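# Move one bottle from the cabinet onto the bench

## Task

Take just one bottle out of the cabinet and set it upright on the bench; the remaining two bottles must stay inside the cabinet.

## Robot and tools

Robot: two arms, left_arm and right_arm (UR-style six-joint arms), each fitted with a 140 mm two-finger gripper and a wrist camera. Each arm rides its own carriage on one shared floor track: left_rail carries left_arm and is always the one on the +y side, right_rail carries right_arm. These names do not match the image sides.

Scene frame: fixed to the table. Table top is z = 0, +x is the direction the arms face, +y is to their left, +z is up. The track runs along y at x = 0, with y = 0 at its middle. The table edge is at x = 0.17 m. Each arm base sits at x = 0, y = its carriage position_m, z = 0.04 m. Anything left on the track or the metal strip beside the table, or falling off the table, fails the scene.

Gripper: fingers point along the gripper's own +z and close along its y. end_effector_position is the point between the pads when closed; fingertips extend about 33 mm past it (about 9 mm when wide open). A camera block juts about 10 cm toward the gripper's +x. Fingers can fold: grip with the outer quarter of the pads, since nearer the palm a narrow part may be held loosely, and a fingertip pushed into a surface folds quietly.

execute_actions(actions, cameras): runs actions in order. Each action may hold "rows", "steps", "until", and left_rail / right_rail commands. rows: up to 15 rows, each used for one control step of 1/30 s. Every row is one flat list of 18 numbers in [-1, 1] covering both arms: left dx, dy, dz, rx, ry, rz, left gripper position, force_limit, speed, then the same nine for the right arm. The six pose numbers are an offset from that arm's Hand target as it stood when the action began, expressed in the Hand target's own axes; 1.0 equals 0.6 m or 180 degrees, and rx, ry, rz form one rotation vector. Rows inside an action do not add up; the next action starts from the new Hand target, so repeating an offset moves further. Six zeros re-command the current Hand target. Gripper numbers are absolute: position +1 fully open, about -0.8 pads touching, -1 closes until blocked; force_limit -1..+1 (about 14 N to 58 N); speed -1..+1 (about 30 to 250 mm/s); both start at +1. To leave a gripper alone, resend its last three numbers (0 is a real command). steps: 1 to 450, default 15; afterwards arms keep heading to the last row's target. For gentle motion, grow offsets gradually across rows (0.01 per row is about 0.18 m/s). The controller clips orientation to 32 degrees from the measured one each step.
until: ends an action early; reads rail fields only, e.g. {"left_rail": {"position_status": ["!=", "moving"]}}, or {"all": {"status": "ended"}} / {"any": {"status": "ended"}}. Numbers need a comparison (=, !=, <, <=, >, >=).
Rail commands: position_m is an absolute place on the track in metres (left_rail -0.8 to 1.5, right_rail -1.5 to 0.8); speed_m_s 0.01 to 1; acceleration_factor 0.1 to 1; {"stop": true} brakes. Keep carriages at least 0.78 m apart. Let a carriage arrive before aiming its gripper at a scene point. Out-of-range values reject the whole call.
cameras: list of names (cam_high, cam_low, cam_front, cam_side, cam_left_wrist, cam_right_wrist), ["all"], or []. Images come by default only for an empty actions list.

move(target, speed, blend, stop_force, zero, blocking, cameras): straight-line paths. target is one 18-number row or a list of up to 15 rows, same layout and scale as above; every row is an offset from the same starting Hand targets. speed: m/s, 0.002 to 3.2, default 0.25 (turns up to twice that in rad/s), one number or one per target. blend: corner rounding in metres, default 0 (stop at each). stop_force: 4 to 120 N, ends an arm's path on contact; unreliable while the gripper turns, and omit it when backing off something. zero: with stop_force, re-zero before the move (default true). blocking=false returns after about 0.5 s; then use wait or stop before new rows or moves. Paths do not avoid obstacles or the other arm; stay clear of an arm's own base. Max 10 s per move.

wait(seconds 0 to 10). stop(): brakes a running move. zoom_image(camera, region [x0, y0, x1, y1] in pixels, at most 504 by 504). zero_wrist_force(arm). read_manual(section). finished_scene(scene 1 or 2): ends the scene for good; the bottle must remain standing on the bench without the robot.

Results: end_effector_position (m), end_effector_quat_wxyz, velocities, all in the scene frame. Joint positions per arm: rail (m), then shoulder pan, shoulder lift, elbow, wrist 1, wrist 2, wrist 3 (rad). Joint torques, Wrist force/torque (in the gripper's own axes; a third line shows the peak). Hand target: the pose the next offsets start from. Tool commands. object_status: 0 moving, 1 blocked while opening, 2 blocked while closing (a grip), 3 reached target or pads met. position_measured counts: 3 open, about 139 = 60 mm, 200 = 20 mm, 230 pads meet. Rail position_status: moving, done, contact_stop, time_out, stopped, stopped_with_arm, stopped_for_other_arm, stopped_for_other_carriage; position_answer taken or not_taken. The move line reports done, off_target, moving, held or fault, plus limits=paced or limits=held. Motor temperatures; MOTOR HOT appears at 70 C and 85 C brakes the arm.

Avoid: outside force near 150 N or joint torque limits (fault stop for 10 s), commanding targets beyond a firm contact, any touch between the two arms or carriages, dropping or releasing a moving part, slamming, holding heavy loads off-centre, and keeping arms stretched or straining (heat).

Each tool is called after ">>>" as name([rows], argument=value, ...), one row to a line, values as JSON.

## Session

>>> execute_actions(actions=[])

>>> zoom_image(camera="cam_front", region=[240, 70, 700, 470])

Scene clock: 0.00 s.
left_arm: end_effector_position=(+0.3563, +1.0526, +0.5790) position_measured=3 object_status=3 end_effector_quat_wxyz=(+0.000, +0.000, +1.000, +0.000) | right_arm: end_effector_position=(+0.3563, -1.0168, +0.5790) position_measured=3 object_status=3 end_effector_quat_wxyz=(+0.000, +0.000, +1.000, +0.000)
Joint positions: left_arm=[0.974 -0.28 -2.157 1.821 -1.235 -1.571 -0.281] | right_arm=[-1.095 -0.281 -2.157 1.821 -1.235 -1.571 -0.281]
Joint velocities: within noise
Joint torques (N m): no reading
Motor temperatures (°C): left_arm=[26 27 27 33 30 29] | right_arm=[28 27 27 31 33 31]
Wrist force (N): no reading
Wrist torque (N m): no reading
Wrist force, peak (N): no reading
Hand target: left_arm +0.3563, +1.0526, +0.5790; +0.000, +0.000, +1.000, +0.000 | right_arm +0.3563, -1.0168, +0.5790; +0.000, +0.000, +1.000, +0.000
Tool commands: left_gripper/position=+1.0 left_gripper/force_limit=+1.0 left_gripper/speed=+1.0 right_gripper/position=+1.0 right_gripper/force_limit=+1.0 right_gripper/speed=+1.0
left_rail: position_m=0.974 position_status=done
right_rail: position_m=-1.095 position_status=done
camera_calibration:
cam_left_wrist: T_world_to_cam=[[0.046066, 0.998903, 0.00839869, -1.05567], [0.936841, -0.046119, 0.346701, -0.489711], [0.346708, -0.00810287, -0.937938, 0.609593], [0, 0, 0, 1]] pos_world=[0.296062, 1.03686, 0.75041]
cam_right_wrist: T_world_to_cam=[[0.0430506, 0.99841, 0.0363803, 0.987292], [0.936796, -0.0529956, 0.345838, -0.588812], [0.347216, 0.0191924, -0.937589, 0.620027], [0, 0, 0, 1]] pos_world=[0.293809, -1.02883, 0.749046]

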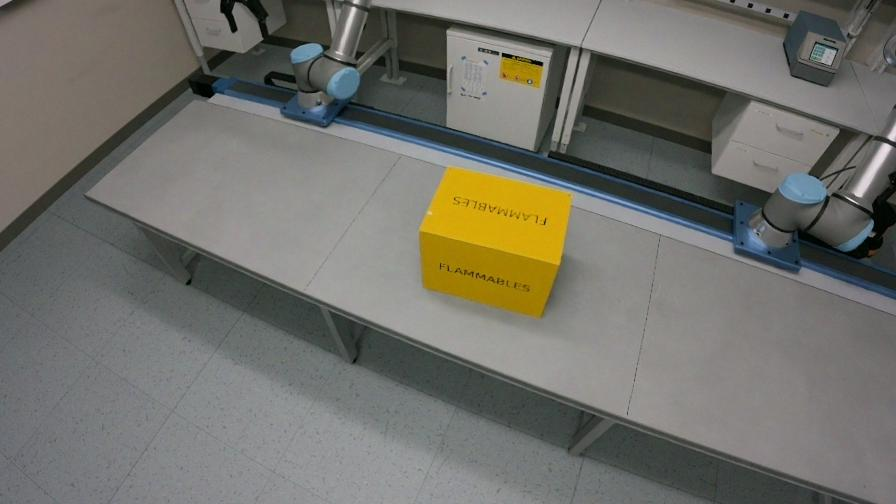

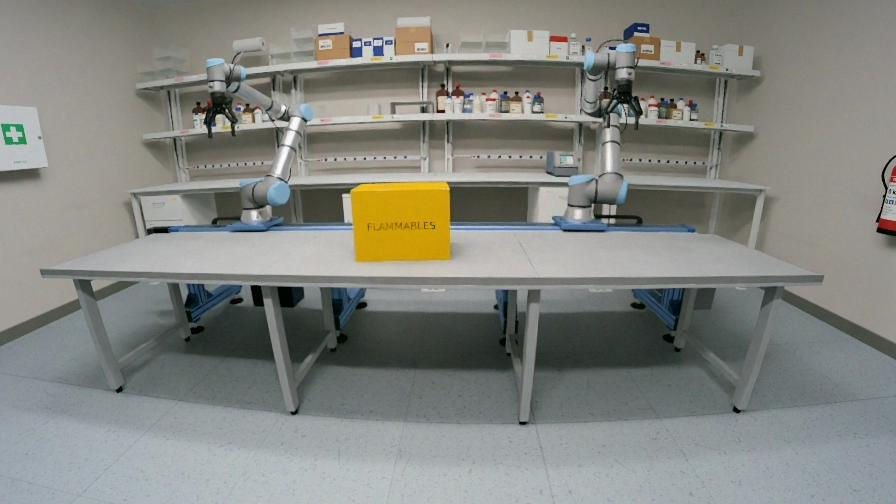

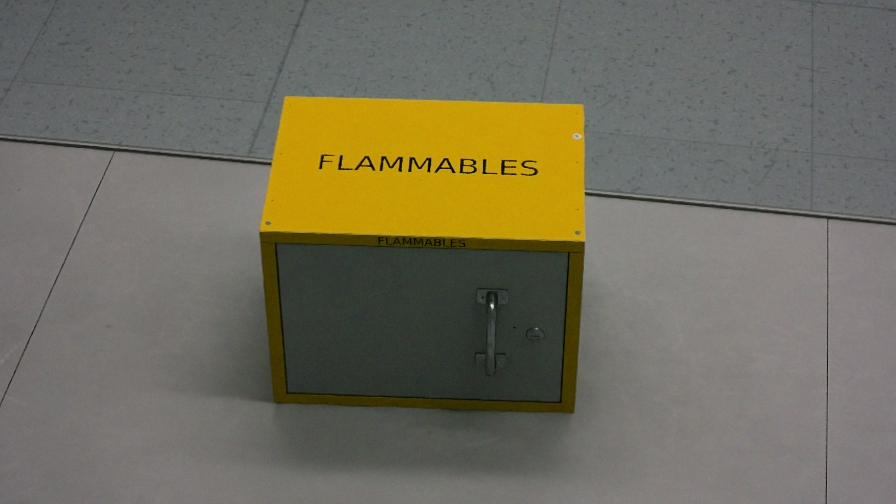

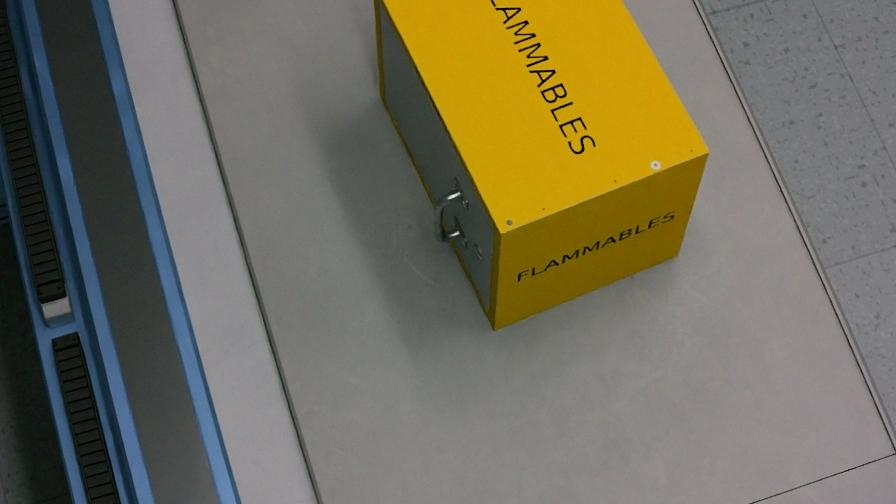

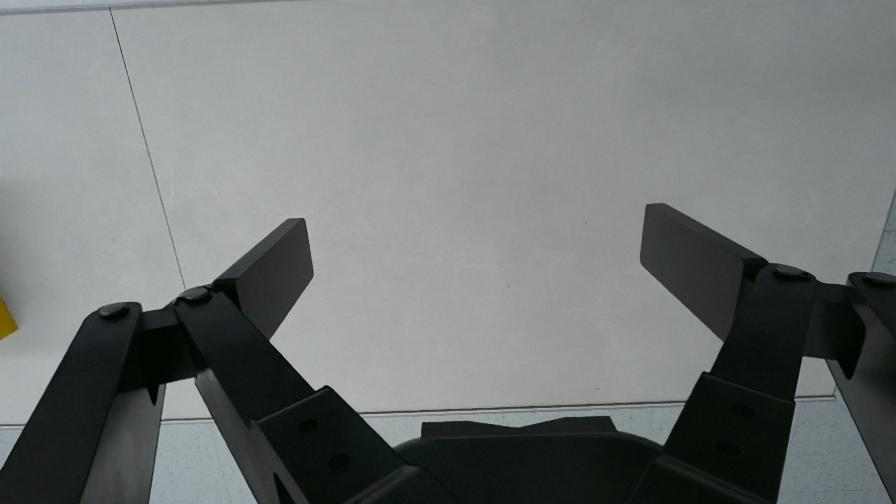

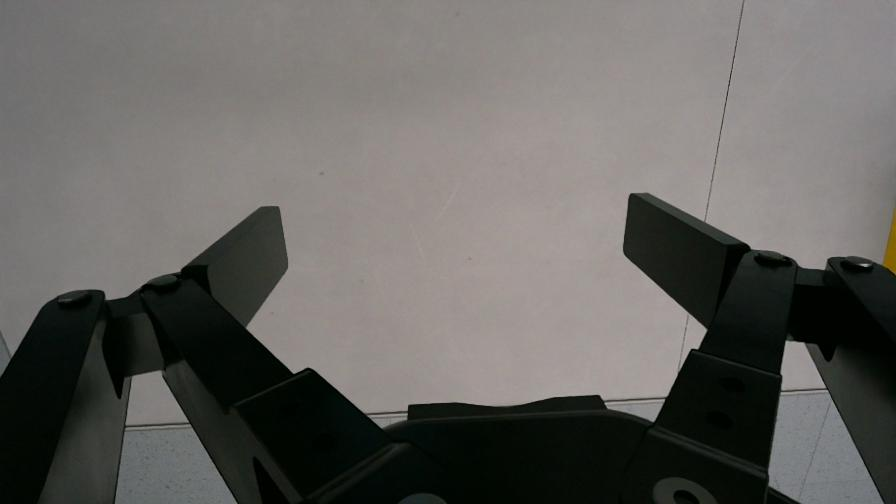

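Scaled by 1.096 from the camera's 896x504 image, which has a finer 1280x720 frame.

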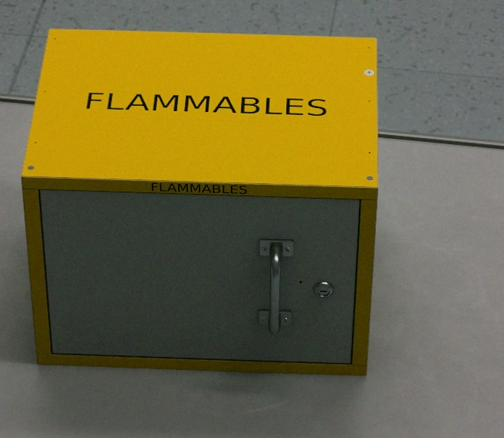

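>>> execute_actions([
  {"right_rail": {"position_m": -0.70, "acceleration_factor": 0.6}, "steps": 150, "until": {"right_rail": {"position_status": ["!=", "moving"]}}},
])

>>> move(target=[0,0,0,0,0,0,1,1,1,-0.0937,0.8598,0.5017,0,0,-0.0278,0,-1,-0.5], speed=0.3, cameras=["cam_right_wrist","cam_front","cam_side"])

>>> zoom_image(camera="cam_right_wrist", region=[280, 100, 640, 340])

>>> zoom_image(camera="cam_front", region=[420, 160, 640, 440])

Scene clock: 52.20 s.
left_arm: end_effector_position=(+0.3563, +1.0526, +0.5790) position_measured=3 object_status=3 end_effector_quat_wxyz=(+0.000, +0.000, +1.000, +0.000) | right_arm: end_effector_position=(+0.3563, -0.6214, +0.5790) position_measured=3 object_status=3 end_effector_quat_wxyz=(+0.000, +0.000, +1.000, +0.000)
Joint positions: left_arm=[0.974 -0.28 -2.157 1.821 -1.235 -1.571 -0.28] | right_arm=[-0.7 -0.281 -2.157 1.821 -1.235 -1.571 -0.281]
Joint torques (N m): left_arm=[-1.09 -1.34 -47.29 -3.96 -0.04 0.03] | right_arm=[-3.78 2.04 -51.04 -5.07 -0.07 0.32]
Wrist force (N): left_arm=[-0.2 -0.3 0.5] | right_arm=[-0.1 0.0 -0.1]
Wrist torque (N m): left_arm=[-0.06 0.04 0.00] | right_arm=[-0.01 0.03 0.00]
Wrist force, peak (N): left_arm=[0.1 -0.8 0.9] | right_arm=[-0.4 -2.0 -0.4]
Hand target: left_arm +0.3563, +1.0526, +0.5790; +0.000, +0.000, +1.000, +0.000 | right_arm +0.3563, -0.6214, +0.5790; +0.000, +0.000, +1.000, +0.000
Tool commands: left_gripper/position=+1.0 left_gripper/force_limit=+1.0 left_gripper/speed=+1.0 right_gripper/position=+1.0 right_gripper/force_limit=+1.0 right_gripper/speed=+1.0
left_rail: position_m=0.974 position_status=done
right_rail: position_m=-0.700 position_status=done

Scene clock: 54.97 s.
left_arm: end_effector_position=(+0.3563, +1.0526, +0.5790) position_measured=3 object_status=3 end_effector_quat_wxyz=(+0.000, +0.000, +1.000, +0.000) | right_arm: end_effector_position=(+0.4125, -0.1057, +0.2781) position_measured=129 object_status=3 end_effector_quat_wxyz=(+0.000, -0.044, +0.999, +0.000)
Joint positions: left_arm=[0.974 -0.28 -2.157 1.821 -1.235 -1.571 -0.28] | right_arm=[-0.7 0.721 -1.486 1.867 -1.952 -1.571 0.634]
Joint torques (N m): left_arm=[0.41 -1.39 -47.4 -4.16 0.29 0.11] | right_arm=[7.95 -37.09 -63.93 -7.49 -2.36 3.41]
Wrist force (N): left_arm=[-0.3 -0.2 0.2] | right_arm=[-0.1 0.0 -0.2]
Wrist torque (N m): left_arm=[-0.05 0.06 0.00] | right_arm=[0.00 0.06 -0.13]
Wrist force, peak (N): left_arm=[0.0 -0.6 0.9] | right_arm=[-0.2 -2.1 -1.4]
Hand target: left_arm +0.3563, +1.0526, +0.5790; +0.000, +0.000, +1.000, +0.000 | right_arm +0.4126, -0.1055, +0.2780; +0.000, -0.044, +0.999, +0.000
Off the commanded pose: left_arm 0.000 m, 0 deg | right_arm 0.000 m, 0 deg.
left_rail: position_m=0.974 position_status=done
right_rail: position_m=-0.700 position_status=done
move: done
camera_calibration:
cam_right_wrist: T_world_to_cam=[[-0.0441828, 0.998361, 0.0363717, 0.122287], [0.937828, 0.0289025, 0.345895, -0.48086], [0.344277, 0.049393, -0.937568, 0.305329], [0, 0, 0, 1]] pos_world=[0.351249, -0.123269, 0.448146]
Images, in order (width x height): cam_front 896x504, cam_side 896x504, cam_right_wrist 896x504.

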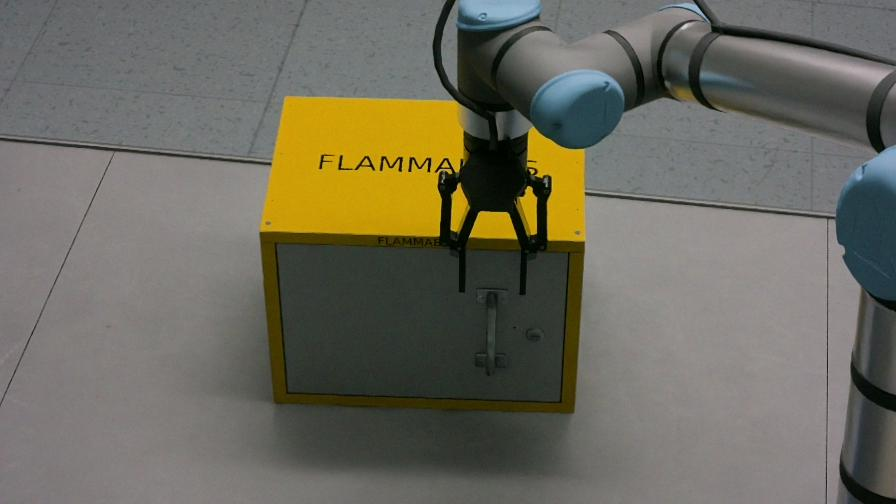

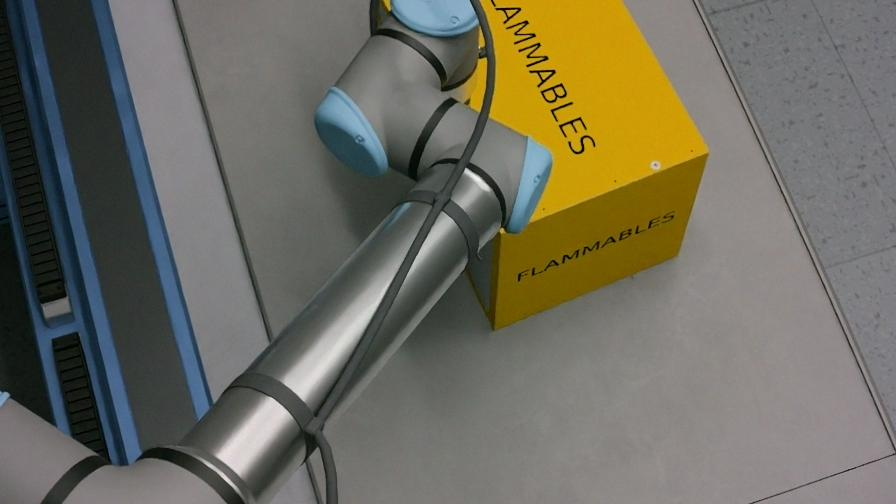

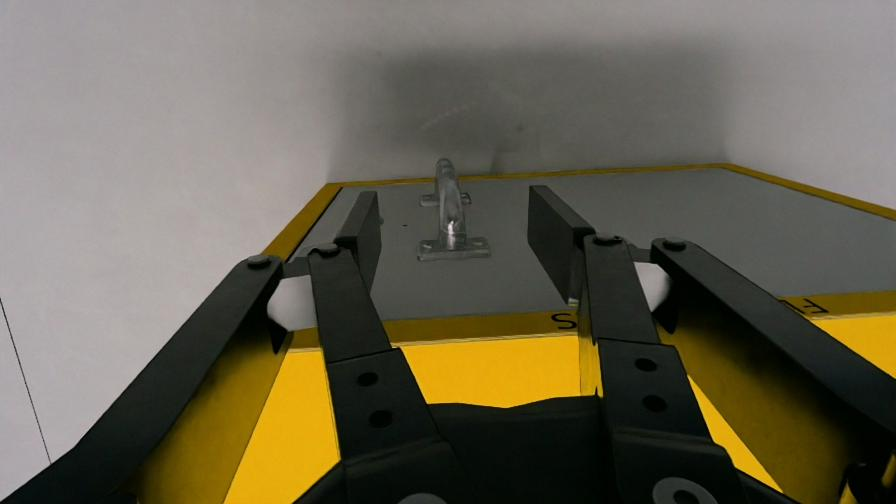

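Scaled by 1.400 from the camera's 896x504 image, which has a finer 1280x720 frame.

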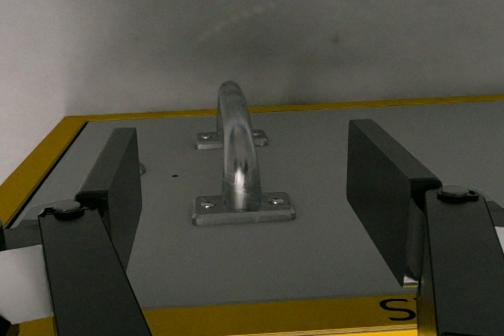

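Scaled by 1.800 from the camera's 896x504 image, which has a finer 1280x720 frame.

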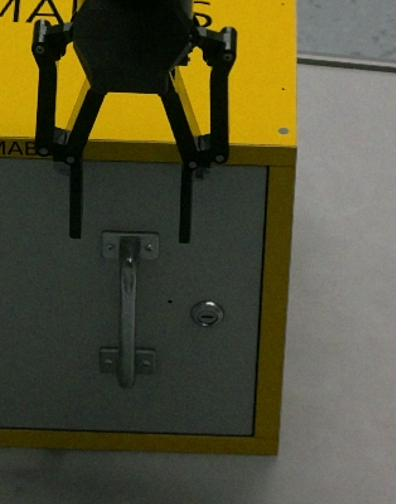

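>>> move(target=[0,0,0,0,0,0,1,1,1,0,0.0003,0.0933,0,0,0,0,-1,-0.5], speed=0.1, stop_force=10)

>>> execute_actions([
  {"rows": [[0,0,0,0,0,0,1,1,1,0,0,0,0,0,0,-1,0.1,-1]], "steps": 100},
], cameras=["cam_right_wrist"])

Scene clock: 75.10 s.
left_arm: end_effector_position=(+0.3563, +1.0526, +0.5790) position_measured=3 object_status=3 end_effector_quat_wxyz=(+0.000, +0.000, +1.000, +0.000) | right_arm: end_effector_position=(+0.4126, -0.1054, +0.2220) position_measured=129 object_status=3 end_effector_quat_wxyz=(+0.000, -0.044, +0.999, +0.000)
Joint positions: left_arm=[0.974 -0.28 -2.157 1.821 -1.235 -1.571 -0.28] | right_arm=[-0.7 0.721 -1.445 1.929 -2.055 -1.571 0.634]
Joint torques (N m): left_arm=[0.11 1.95 -47.63 -4.25 -0.11 -0.23] | right_arm=[7.28 -38.76 -35.59 -7.36 0.05 3.47]
Wrist force (N): left_arm=[-0.1 -0.3 0.3] | right_arm=[-0.1 -0.1 -0.4]
Wrist torque (N m): left_arm=[-0.08 0.02 0.00] | right_arm=[-0.01 0.09 -0.14]
Wrist force, peak (N): left_arm=[0.2 -0.7 0.9] | right_arm=[-0.4 0.3 -1.9]
Hand target: left_arm +0.3563, +1.0526, +0.5790; +0.000, +0.000, +1.000, +0.000 | right_arm +0.4126, -0.1054, +0.2220; +0.000, -0.044, +0.999, +0.000
Off the commanded pose: left_arm 0.000 m, 0 deg | right_arm 0.000 m, 0 deg.
left_rail: position_m=0.974 position_status=done
right_rail: position_m=-0.700 position_status=done
move: done

Scene clock: 78.63 s.
left_arm: end_effector_position=(+0.3563, +1.0526, +0.5790) position_measured=3 object_status=3 end_effector_quat_wxyz=(+0.000, +0.000, +1.000, +0.000) | right_arm: end_effector_position=(+0.4126, -0.1054, +0.2220) position_measured=215 object_status=2 end_effector_quat_wxyz=(+0.000, -0.044, +0.999, +0.000)
Joint positions: left_arm=[0.974 -0.28 -2.157 1.821 -1.235 -1.571 -0.28] | right_arm=[-0.7 0.721 -1.445 1.929 -2.055 -1.571 0.634]
Joint torques (N m): left_arm=[-2.03 0.23 -47.82 -4.18 0.07 -0.12] | right_arm=[-17.32 -51.21 -36.03 0.91 -5.21 3.29]
Wrist force (N): left_arm=[0.6 -0.5 0.1] | right_arm=[-2.1 12.9 -0.1]
Wrist torque (N m): left_arm=[-0.12 -0.14 0.00] | right_arm=[0.06 0.08 -0.42]
Wrist force, peak (N): left_arm=[0.1 -0.9 0.8] | right_arm=[-2.3 13.5 0.1]
Hand target: left_arm +0.3563, +1.0526, +0.5790; +0.000, +0.000, +1.000, +0.000 | right_arm +0.4126, -0.1054, +0.2220; +0.000, -0.044, +0.999, +0.000
Off the commanded pose: left_arm 0.000 m, 0 deg | right_arm 0.000 m, 0 deg.
left_rail: position_m=0.974 position_status=done
right_rail: position_m=-0.700 position_status=done
camera_calibration:
cam_right_wrist: T_world_to_cam=[[-0.0441784, 0.998361, 0.0363733, 0.12393], [0.937828, 0.0288978, 0.345895, -0.461561], [0.344277, 0.049393, -0.937568, 0.252677], [0, 0, 0, 1]] pos_world=[0.351349, -0.122869, 0.392046]
Images, in order (width x height): cam_right_wrist 896x504.

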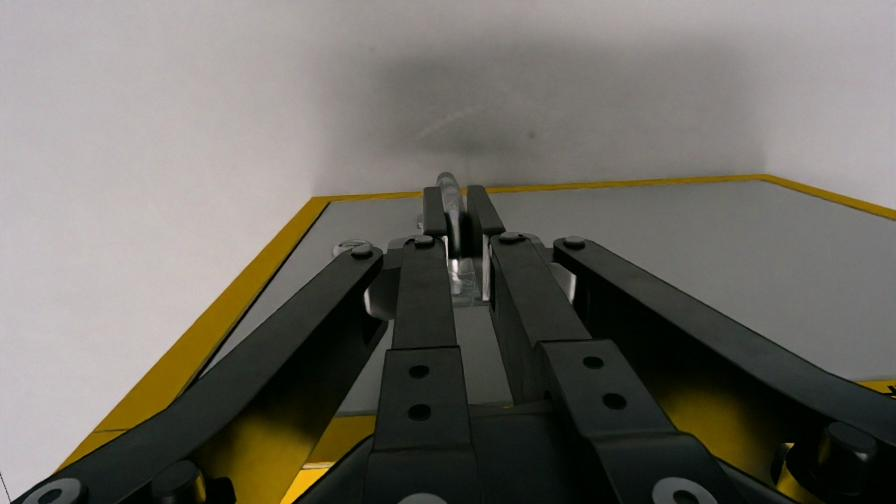

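>>> move([
  [0,0,0,0,0,0,1,1,1,0.03135,0.00508,0,0,0,0.02222,-1,0.1,-1],
  [0,0,0,0,0,0,1,1,1,0.0623,0.01185,0,0,0,0.04444,-1,0.1,-1],
  [0,0,0,0,0,0,1,1,1,0.09272,0.02072,0,0,0,0.06667,-1,0.1,-1],
  [0,0,0,0,0,0,1,1,1,0.12245,0.03172,0,0,0,0.08889,-1,0.1,-1],
  [0,0,0,0,0,0,1,1,1,0.15132,0.04472,0,0,0,0.11111,-1,0.1,-1],
  [0,0,0,0,0,0,1,1,1,0.17922,0.05975,0,0,0,0.13333,-1,0.1,-1],
  [0,0,0,0,0,0,1,1,1,0.20602,0.07665,0,0,0,0.15556,-1,0.1,-1],
  [0,0,0,0,0,0,1,1,1,0.23157,0.09543,0,0,0,0.17778,-1,0.1,-1],
  [0,0,0,0,0,0,1,1,1,0.25573,0.11592,0,0,0,0.2,-1,0.1,-1],
  [0,0,0,0,0,0,1,1,1,0.27843,0.13805,0,0,0,0.22222,-1,0.1,-1],
  [0,0,0,0,0,0,1,1,1,0.29952,0.1617,0,0,0,0.24444,-1,0.1,-1],
  [0,0,0,0,0,0,1,1,1,0.3189,0.18677,0,0,0,0.26667,-1,0.1,-1],
  [0,0,0,0,0,0,1,1,1,0.33653,0.21313,0,0,0,0.28889,-1,0.1,-1],
  [0,0,0,0,0,0,1,1,1,0.35225,0.24065,0,0,0,0.31111,-1,0.1,-1],
  [0,0,0,0,0,0,1,1,1,0.366,0.26922,0,0,0,0.33333,-1,0.1,-1],
], speed=[0.06,0.08,0.1,0.1,0.1,0.1,0.1,0.1,0.1,0.1,0.1,0.1,0.1,0.1,0.1], blend=0.004, cameras=["cam_front"])

Scene clock: 121.13 s.
left_arm: end_effector_position=(+0.3563, +1.0526, +0.5790) position_measured=3 object_status=3 end_effector_quat_wxyz=(+0.000, +0.000, +1.000, +0.000) | right_arm: end_effector_position=(+0.1798, +0.0363, +0.2220) position_measured=215 object_status=2 end_effector_quat_wxyz=(+0.000, +0.462, +0.887, +0.000)
Joint positions: left_arm=[0.974 -0.28 -2.157 1.821 -1.235 -1.571 -0.28] | right_arm=[-0.7 1.1 -1.391 1.866 -2.045 -1.571 2.059]
Joint torques (N m): left_arm=[-2.36 2.96 -48.31 -3.73 0.26 -0.45] | right_arm=[4.44 -38.67 -62.38 -4.36 -3.4 2.92]
Wrist force (N): left_arm=[0.0 0.0 0.6] | right_arm=[-0.8 -7.1 -6.4]
Wrist torque (N m): left_arm=[0.01 0.00 0.00] | right_arm=[0.37 -0.02 -0.16]
Wrist force, peak (N): left_arm=[-0.2 -1.0 0.7] | right_arm=[0.2 -17.0 -11.3]
Hand target: left_arm +0.3563, +1.0526, +0.5790; +0.000, +0.000, +1.000, +0.000 | right_arm +0.1797, +0.0364, +0.2220; +0.000, +0.462, +0.887, +0.000
Off the commanded pose: left_arm 0.000 m, 0 deg | right_arm 0.000 m, 0 deg.
left_rail: position_m=0.974 position_status=done
right_rail: position_m=-0.700 position_status=done
move: done
Images, in order (width x height): cam_front 896x504.

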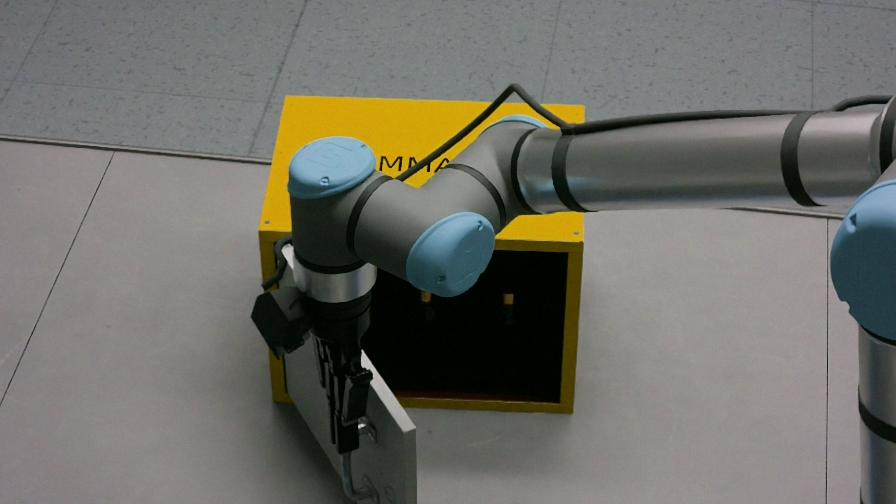

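>>> move([
  [0,0,0,0,0,0,1,1,1,0.03138,0.00425,0,0,0,0.02222,-1,0.1,-1],
  [0,0,0,0,0,0,1,1,1,0.06237,0.01102,0,0,0,0.04444,-1,0.1,-1],
  [0,0,0,0,0,0,1,1,1,0.09282,0.01994,0,0,0,0.06667,-1,0.1,-1],
  [0,0,0,0,0,0,1,1,1,0.12257,0.03095,0,0,0,0.08889,-1,0.1,-1],
  [0,0,0,0,0,0,1,1,1,0.15147,0.044,0,0,0,0.11111,-1,0.1,-1],
  [0,0,0,0,0,0,1,1,1,0.17938,0.05905,0,0,0,0.13333,-1,0.1,-1],
  [0,0,0,0,0,0,1,1,1,0.20618,0.076,0,0,0,0.15556,-1,0.1,-1],
  [0,0,0,0,0,0,1,1,1,0.23175,0.0948,0,0,0,0.17778,-1,0.1,-1],
  [0,0,0,0,0,0,1,1,1,0.25593,0.11532,0,0,0,0.2,-1,0.1,-1],
  [0,0,0,0,0,0,1,1,1,0.27863,0.13749,0,0,0,0.22222,-1,0.1,-1],
], speed=0.1, blend=0.004)

>>> execute_actions([
  {"rows": [[0,0,0,0,0,0,1,1,1,0,0,0,0,0,0,-0.2,0,-1]], "steps": 45},
])

>>> move([
  [0,0,0,0,0,0,1,1,1,0,0,-0.2333,0,0,0,-0.2,0,-1],
  [0,0,0,0,0,0,1,1,1,-0.5685,0.2145,-0.33,0,0,-0.5556,-0.2,0,-1],
], speed=[0.15,0.4], blend=0.03, cameras=["cam_front","cam_side"])

>>> zoom_image(camera="cam_front", region=[250, 220, 600, 440])

Scene clock: 166.67 s.
left_arm: end_effector_position=(+0.3563, +1.0526, +0.5790) position_measured=3 object_status=3 end_effector_quat_wxyz=(+0.000, +0.000, +1.000, +0.000) | right_arm: end_effector_position=(+0.1514, +0.2205, +0.2220) position_measured=215 object_status=2 end_effector_quat_wxyz=(+0.000, +0.737, +0.676, +0.000)
Joint positions: left_arm=[0.974 -0.28 -2.157 1.821 -1.235 -1.571 -0.28] | right_arm=[-0.7 1.22 -1.123 1.5 -1.948 -1.571 2.878]
Joint torques (N m): left_arm=[-1.72 1.2 -48.43 -3.81 0.13 -0.32] | right_arm=[-1.36 -57.86 -58.64 -2.31 -5.78 3.18]
Wrist force (N): left_arm=[-0.1 -0.4 0.2] | right_arm=[-0.5 -10.2 -10.7]
Wrist torque (N m): left_arm=[-0.08 0.03 0.00] | right_arm=[0.26 -0.07 -0.10]
Wrist force, peak (N): left_arm=[0.8 -0.7 0.6] | right_arm=[-0.8 -14.5 -10.9]
Hand target: left_arm +0.3563, +1.0526, +0.5790; +0.000, +0.000, +1.000, +0.000 | right_arm +0.1514, +0.2206, +0.2219; +0.000, +0.737, +0.676, +0.000
Off the commanded pose: left_arm 0.000 m, 0 deg | right_arm 0.000 m, 0 deg.
left_rail: position_m=0.974 position_status=done
right_rail: position_m=-0.700 position_status=done
move: done

Scene clock: 168.37 s.
left_arm: end_effector_position=(+0.3563, +1.0526, +0.5790) position_measured=3 object_status=3 end_effector_quat_wxyz=(+0.000, +0.000, +1.000, +0.000) | right_arm: end_effector_position=(+0.1514, +0.2206, +0.2219) position_measured=154 object_status=3 end_effector_quat_wxyz=(+0.000, +0.737, +0.676, +0.000)
Joint positions: left_arm=[0.974 -0.28 -2.157 1.821 -1.235 -1.571 -0.28] | right_arm=[-0.7 1.22 -1.123 1.5 -1.948 -1.571 2.878]
Joint torques (N m): left_arm=[-0.22 3.77 -49.29 -3.68 0.01 -0.51] | right_arm=[4.74 -92.08 -63.79 -2.52 2.37 3.14]
Wrist force (N): left_arm=[0.2 -0.5 0.5] | right_arm=[-0.5 -2.5 -0.3]
Wrist torque (N m): left_arm=[-0.11 -0.04 -0.01] | right_arm=[-0.57 0.14 -0.11]
Wrist force, peak (N): left_arm=[0.0 -0.4 1.0] | right_arm=[-0.5 -10.3 -10.8]
Hand target: left_arm +0.3563, +1.0526, +0.5790; +0.000, +0.000, +1.000, +0.000 | right_arm +0.1514, +0.2206, +0.2219; +0.000, +0.737, +0.676, +0.000
Off the commanded pose: left_arm 0.000 m, 0 deg | right_arm 0.000 m, 0 deg.
left_rail: position_m=0.974 position_status=done
right_rail: position_m=-0.700 position_status=done

Scene clock: 172.33 s.
left_arm: end_effector_position=(+0.3563, +1.0526, +0.5790) position_measured=3 object_status=3 end_effector_quat_wxyz=(+0.000, +0.000, +1.000, +0.000) | right_arm: end_effector_position=(+0.2499, -0.1303, +0.4200) position_measured=154 object_status=3 end_effector_quat_wxyz=(+0.000, -0.044, +0.999, +0.000)
Joint positions: left_arm=[0.974 -0.28 -2.157 1.821 -1.235 -1.571 -0.28] | right_arm=[-0.7 0.874 -1.719 1.835 -1.687 -1.571 0.787]
Joint torques (N m): left_arm=[1.39 2.01 -48.15 -3.69 0.17 -0.52] | right_arm=[-14.96 -49 -40.7 -2.46 2.46 -2.56]
Wrist force (N): left_arm=[0.2 -0.5 0.5] | right_arm=[-0.6 -2.4 -0.2]
Wrist torque (N m): left_arm=[-0.12 -0.04 0.00] | right_arm=[-0.56 0.20 0.14]
Wrist force, peak (N): left_arm=[0.2 -0.7 0.8] | right_arm=[-0.7 -3.5 0.1]
Hand target: left_arm +0.3563, +1.0526, +0.5790; +0.000, +0.000, +1.000, +0.000 | right_arm +0.2499, -0.1304, +0.4200; +0.000, -0.044, +0.999, +0.000
Off the commanded pose: left_arm 0.000 m, 0 deg | right_arm 0.000 m, 0 deg.
left_rail: position_m=0.974 position_status=done
right_rail: position_m=-0.700 position_status=done
move: done
Images, in order (width x height): cam_front 896x504, cam_side 896x504.

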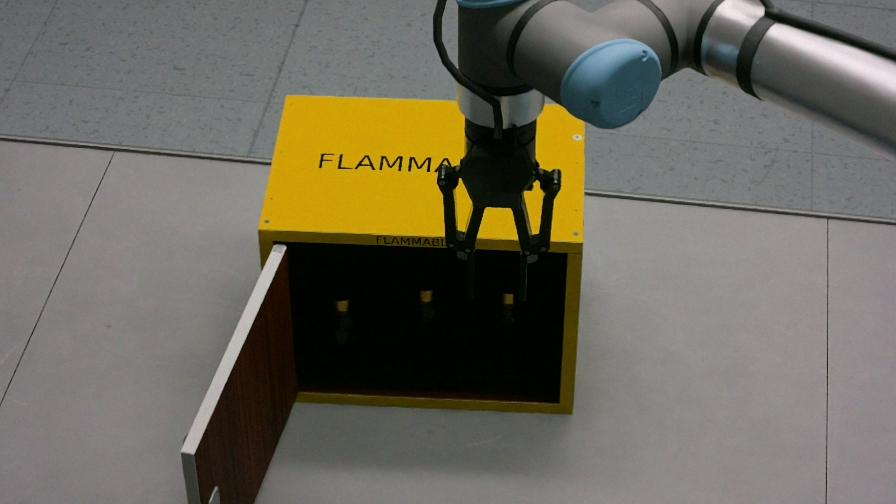

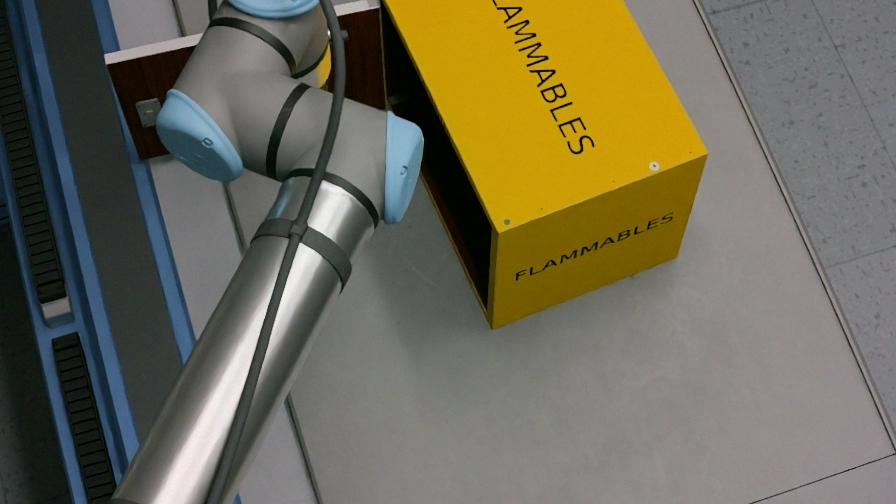

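Scaled by 1.440 from the camera's 896x504 image, which has a finer 1280x720 frame.

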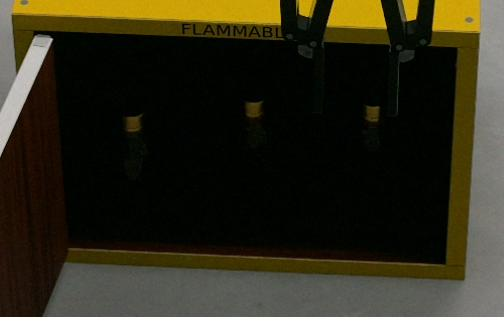

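>>> move(target=[0,0,0,0,0,0,1,1,1,-0.2758,-0.0075,0.5717,0,-0.3333,0,0,0,-0.3], speed=0.3, cameras=["cam_right_wrist","cam_side"])

>>> zoom_image(camera="cam_right_wrist", region=[280, 80, 680, 380])

Scene clock: 206.57 s.
left_arm: end_effector_position=(+0.3563, +1.0526, +0.5790) position_measured=3 object_status=3 end_effector_quat_wxyz=(+0.000, +0.000, +1.000, +0.000) | right_arm: end_effector_position=(+0.4151, -0.1204, +0.0770) position_measured=129 object_status=3 end_effector_quat_wxyz=(+0.499, -0.038, +0.865, +0.022)
Joint positions: left_arm=[0.974 -0.28 -2.157 1.821 -1.235 -1.571 -0.28] | right_arm=[-0.7 1.043 -0.965 2.349 -3.74 -2.356 0.616]
Joint torques (N m): left_arm=[-0.09 3.47 -48.33 -3.63 0.09 -0.57] | right_arm=[-15.13 -44.13 -26.84 -7.83 -0.01 -3.01]
Wrist force (N): left_arm=[0.1 -0.6 0.6] | right_arm=[-1.4 -3.2 0.2]
Wrist torque (N m): left_arm=[-0.13 -0.02 0.00] | right_arm=[-0.44 0.92 0.42]
Wrist force, peak (N): left_arm=[0.0 -1.0 0.6] | right_arm=[-0.4 -3.8 0.8]
Hand target: left_arm +0.3563, +1.0526, +0.5790; +0.000, +0.000, +1.000, +0.000 | right_arm +0.4152, -0.1204, +0.0770; +0.500, -0.038, +0.865, +0.022
Off the commanded pose: left_arm 0.000 m, 0 deg | right_arm 0.000 m, 0 deg.
left_rail: position_m=0.974 position_status=done
right_rail: position_m=-0.700 position_status=done
move: done
camera_calibration:
cam_right_wrist: T_world_to_cam=[[-0.0970477, 0.993741, 0.0553259, 0.164262], [0.173026, -0.0378966, 0.984188, -0.153014], [0.980124, 0.105086, -0.168265, -0.199916], [0, 0, 0, 1]] pos_world=[0.238359, -0.148024, 0.107867]
Images, in order (width x height): cam_side 896x504, cam_right_wrist 896x504.

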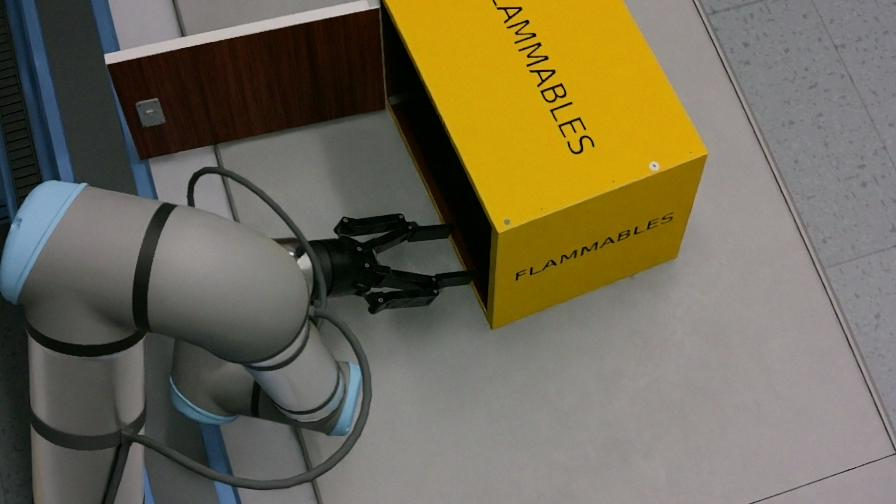

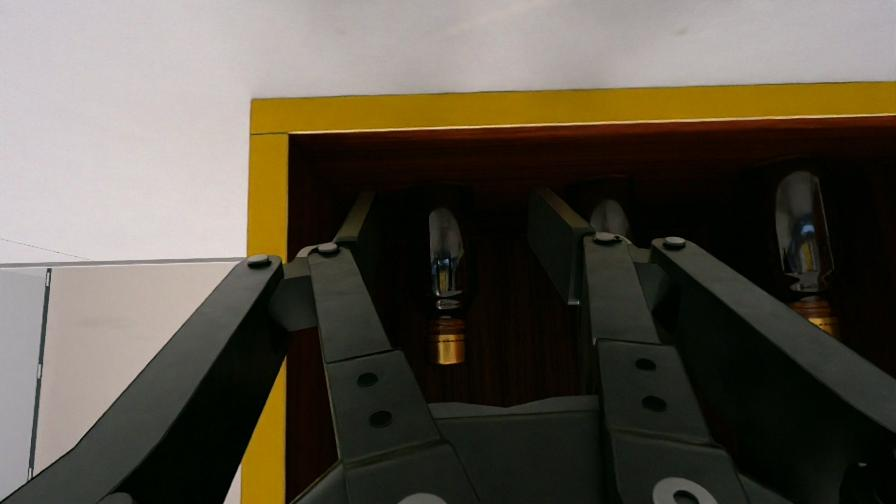

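Scaled by 1.260 from the camera's 896x504 image, which has a finer 1280x720 frame.

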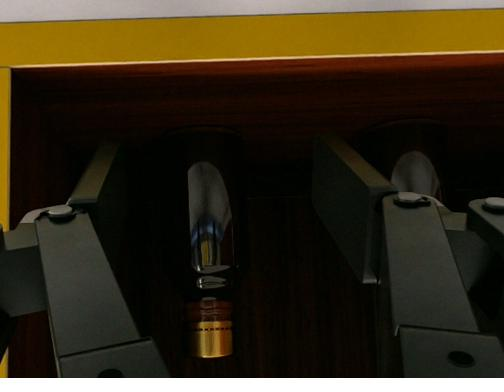

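>>> move(target=[0,0,0,0,0,0,1,1,1,-0.0861,-0.004,0.149,0,0,0,0,0,-0.3], speed=0.1, cameras=["cam_right_wrist"])

>>> execute_actions([
  {"rows": [[0,0,0,0,0,0,1,1,1,0,0,0,0,0,0,-1,-0.7,-1]], "steps": 70},
], cameras=["cam_right_wrist"])

Scene clock: 247.67 s.
left_arm: end_effector_position=(+0.3563, +1.0526, +0.5790) position_measured=3 object_status=3 end_effector_quat_wxyz=(+0.000, +0.000, +1.000, +0.000) | right_arm: end_effector_position=(+0.5179, -0.1138, +0.0770) position_measured=129 object_status=3 end_effector_quat_wxyz=(+0.500, -0.038, +0.865, +0.022)
Joint positions: left_arm=[0.974 -0.28 -2.157 1.821 -1.235 -1.571 -0.28] | right_arm=[-0.7 0.898 -0.928 2.263 -3.779 -2.249 0.484]
Joint torques (N m): left_arm=[-1.55 4.4 -48.32 -3.78 0.3 -0.68] | right_arm=[-16.73 -52.18 -28.09 -7.37 1.38 -2.52]
Wrist force (N): left_arm=[0.2 -0.5 0.8] | right_arm=[-0.9 -3.7 0.6]
Wrist torque (N m): left_arm=[-0.11 -0.04 0.00] | right_arm=[-0.58 0.79 0.42]
Wrist force, peak (N): left_arm=[0.6 -0.8 0.6] | right_arm=[-1.5 -3.5 1.1]
Hand target: left_arm +0.3563, +1.0526, +0.5790; +0.000, +0.000, +1.000, +0.000 | right_arm +0.5182, -0.1138, +0.0770; +0.500, -0.038, +0.865, +0.022
Off the commanded pose: left_arm 0.000 m, 0 deg | right_arm 0.000 m, 0 deg.
left_rail: position_m=0.974 position_status=done
right_rail: position_m=-0.700 position_status=done
move: done
camera_calibration:
cam_right_wrist: T_world_to_cam=[[-0.097235, 0.993716, 0.0554356, 0.167728], [0.172945, -0.037982, 0.984199, -0.170536], [0.98012, 0.105286, -0.168165, -0.301348], [0, 0, 0, 1]] pos_world=[0.34116, -0.141424, 0.107867]
Images, in order (width x height): cam_right_wrist 896x504.

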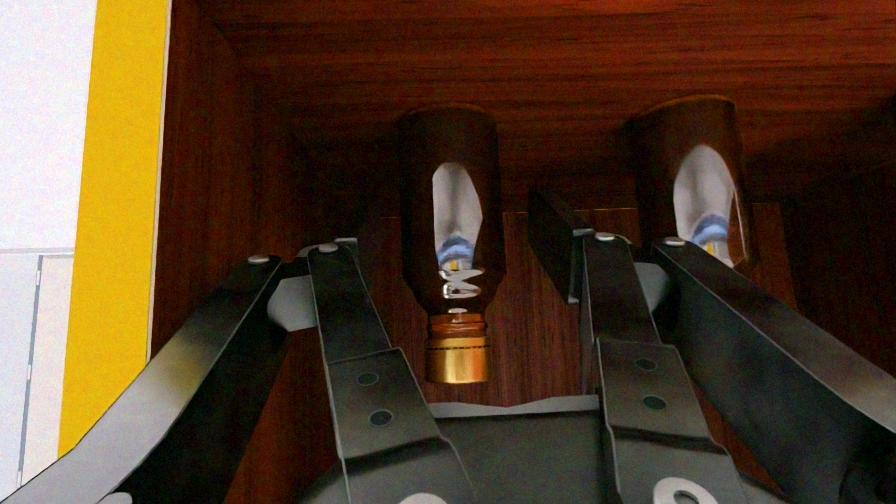

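Scene clock: 250.20 s.
left_arm: end_effector_position=(+0.3563, +1.0526, +0.5790) position_measured=3 object_status=3 end_effector_quat_wxyz=(+0.000, +0.000, +1.000, +0.000) | right_arm: end_effector_position=(+0.5182, -0.1138, +0.0770) position_measured=162 object_status=2 end_effector_quat_wxyz=(+0.500, -0.038, +0.865, +0.022)
Joint positions: left_arm=[0.974 -0.28 -2.157 1.821 -1.235 -1.571 -0.28] | right_arm=[-0.7 0.897 -0.928 2.262 -3.779 -2.249 0.483]
Joint torques (N m): left_arm=[-0.83 3.69 -48.42 -3.4 0.55 -0.72] | right_arm=[-2.37 -50.55 -28.77 -2.38 1.42 -2.01]
Wrist force (N): left_arm=[0.3 -0.5 0.7] | right_arm=[-5.0 -7.0 -4.9]
Wrist torque (N m): left_arm=[-0.10 -0.07 0.00] | right_arm=[-0.31 0.77 0.33]
Wrist force, peak (N): left_arm=[-0.4 -1.0 0.5] | right_arm=[-5.1 -7.6 -5.0]
Hand target: left_arm +0.3563, +1.0526, +0.5790; +0.000, +0.000, +1.000, +0.000 | right_arm +0.5182, -0.1138, +0.0770; +0.500, -0.038, +0.865, +0.022
Off the commanded pose: left_arm 0.000 m, 0 deg | right_arm 0.000 m, 0 deg.
left_rail: position_m=0.974 position_status=done
right_rail: position_m=-0.700 position_status=done
camera_calibration:
cam_right_wrist: T_world_to_cam=[[-0.0972331, 0.993716, 0.0554469, 0.167755], [0.172947, -0.0379934, 0.984198, -0.17059], [0.98012, 0.105286, -0.168166, -0.301642], [0, 0, 0, 1]] pos_world=[0.34146, -0.141424, 0.107867]
Images, in order (width x height): cam_right_wrist 896x504.

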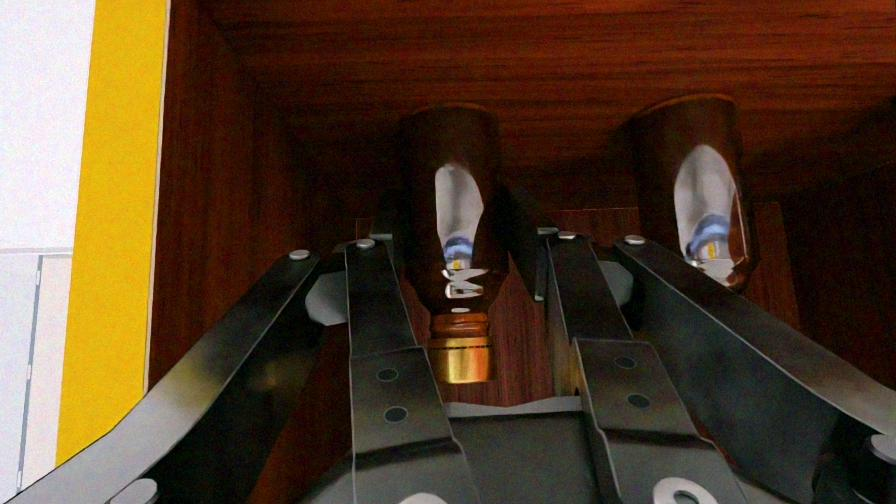

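>>> move([
  [0,0,0,0,0,0,1,1,1,-0.0433,0,-0.025,0,0,0,-1,-0.7,-1],
  [0,0,0,0,0,0,1,1,1,0.14,0,-0.3425,0,0,0,-1,-0.7,-1],
], speed=[0.06,0.18])

>>> execute_actions([
  {"right_rail": {"position_m": -0.88, "speed_m_s": 0.3, "acceleration_factor": 0.4}, "steps": 150, "until": {"right_rail": {"position_status": ["!=", "moving"]}}},
], cameras=["cam_right_wrist","cam_front","cam_side"])

Scene clock: 274.77 s.
left_arm: end_effector_position=(+0.3563, +1.0526, +0.5790) position_measured=3 object_status=3 end_effector_quat_wxyz=(+0.000, +0.000, +1.000, +0.000) | right_arm: end_effector_position=(+0.2992, -0.1330, +0.1070) position_measured=162 object_status=2 end_effector_quat_wxyz=(+0.500, -0.038, +0.865, +0.022) end_effector_velocity=(-0.001, +0.000, +0.000) end_effector_angular_velocity=(+0.000, +0.001, +0.000)
Joint positions: left_arm=[0.974 -0.28 -2.157 1.821 -1.235 -1.571 -0.28] | right_arm=[-0.7 1.233 -1.09 2.428 -3.53 -2.48 0.835]
Joint velocities: left_arm=[within noise] | right_arm=[0 0.002 -0.002 0 0.005 0 0.003]
Joint torques (N m): left_arm=[0.83 4.7 -49.2 -3.42 0.46 -0.92] | right_arm=[6.13 -67.79 -3.86 -3.37 -4.76 3.55]
Wrist force (N): left_arm=[-0.2 -0.1 0.8] | right_arm=[1.2 -3.5 1.4]
Wrist torque (N m): left_arm=[-0.03 0.03 0.00] | right_arm=[-0.55 0.84 0.17]
Wrist force, peak (N): left_arm=[0.2 -0.9 0.9] | right_arm=[-5.0 -7.4 -5.2]
Hand target: left_arm +0.3563, +1.0526, +0.5790; +0.000, +0.000, +1.000, +0.000 | right_arm +0.2991, -0.1330, +0.1070; +0.500, -0.038, +0.865, +0.022
Off the commanded pose: left_arm 0.000 m, 0 deg | right_arm 0.000 m, 0 deg.
left_rail: position_m=0.974 position_status=done
right_rail: position_m=-0.700 position_status=done
move: done

Scene clock: 276.30 s.
left_arm: end_effector_position=(+0.3563, +1.0526, +0.5790) position_measured=3 object_status=3 end_effector_quat_wxyz=(+0.000, +0.000, +1.000, +0.000) | right_arm: end_effector_position=(+0.2991, -0.3130, +0.1070) position_measured=162 object_status=2 end_effector_quat_wxyz=(+0.500, -0.038, +0.865, +0.022)
Joint positions: left_arm=[0.974 -0.28 -2.157 1.821 -1.235 -1.571 -0.28] | right_arm=[-0.88 1.233 -1.09 2.429 -3.529 -2.48 0.835]
Joint torques (N m): left_arm=[-0.64 2.12 -48.57 -3.36 0.32 -0.7] | right_arm=[0.79 -59.67 -16.14 -4.41 -3.92 3.43]
Wrist force (N): left_arm=[-0.2 0.0 0.4] | right_arm=[1.1 -3.6 1.3]
Wrist torque (N m): left_arm=[0.00 0.05 0.00] | right_arm=[-0.56 0.87 0.17]
Wrist force, peak (N): left_arm=[0.2 -0.7 0.9] | right_arm=[1.3 -5.0 1.1]
Hand target: left_arm +0.3563, +1.0526, +0.5790; +0.000, +0.000, +1.000, +0.000 | right_arm +0.2991, -0.3130, +0.1070; +0.500, -0.038, +0.865, +0.022
Tool commands: left_gripper/position=+1.0 left_gripper/force_limit=+1.0 left_gripper/speed=+1.0 right_gripper/position=-1.0 right_gripper/force_limit=-0.7 right_gripper/speed=-1.0
Off the commanded pose: left_arm 0.000 m, 0 deg | right_arm 0.000 m, 0 deg.
left_rail: position_m=0.974 position_status=done
right_rail: position_m=-0.880 speed_m_s=0.30 position_status=done
camera_calibration:
cam_right_wrist: T_world_to_cam=[[-0.0972331, 0.993716, 0.0554469, 0.342727], [0.172947, -0.0379934, 0.984198, -0.169774], [0.98012, 0.105286, -0.168166, -0.060782], [0, 0, 0, 1]] pos_world=[0.12226, -0.340624, 0.137867]
Images, in order (width x height): cam_front 896x504, cam_side 896x504, cam_right_wrist 896x504.

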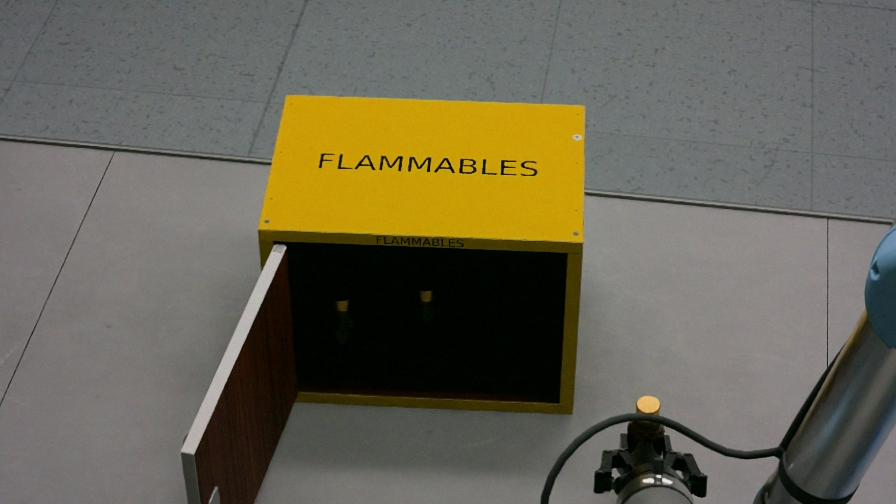

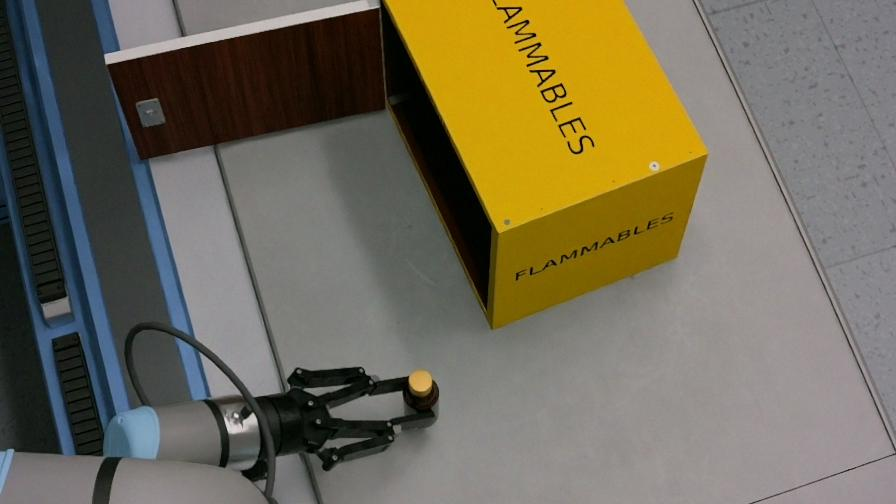

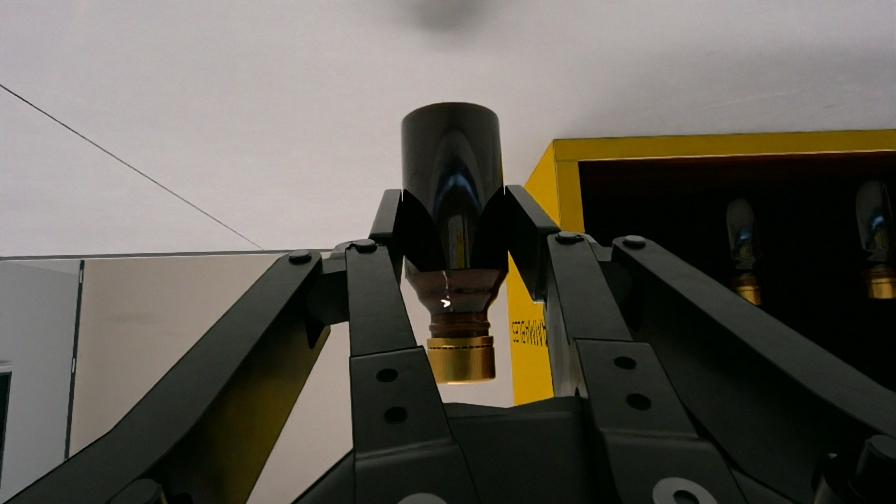

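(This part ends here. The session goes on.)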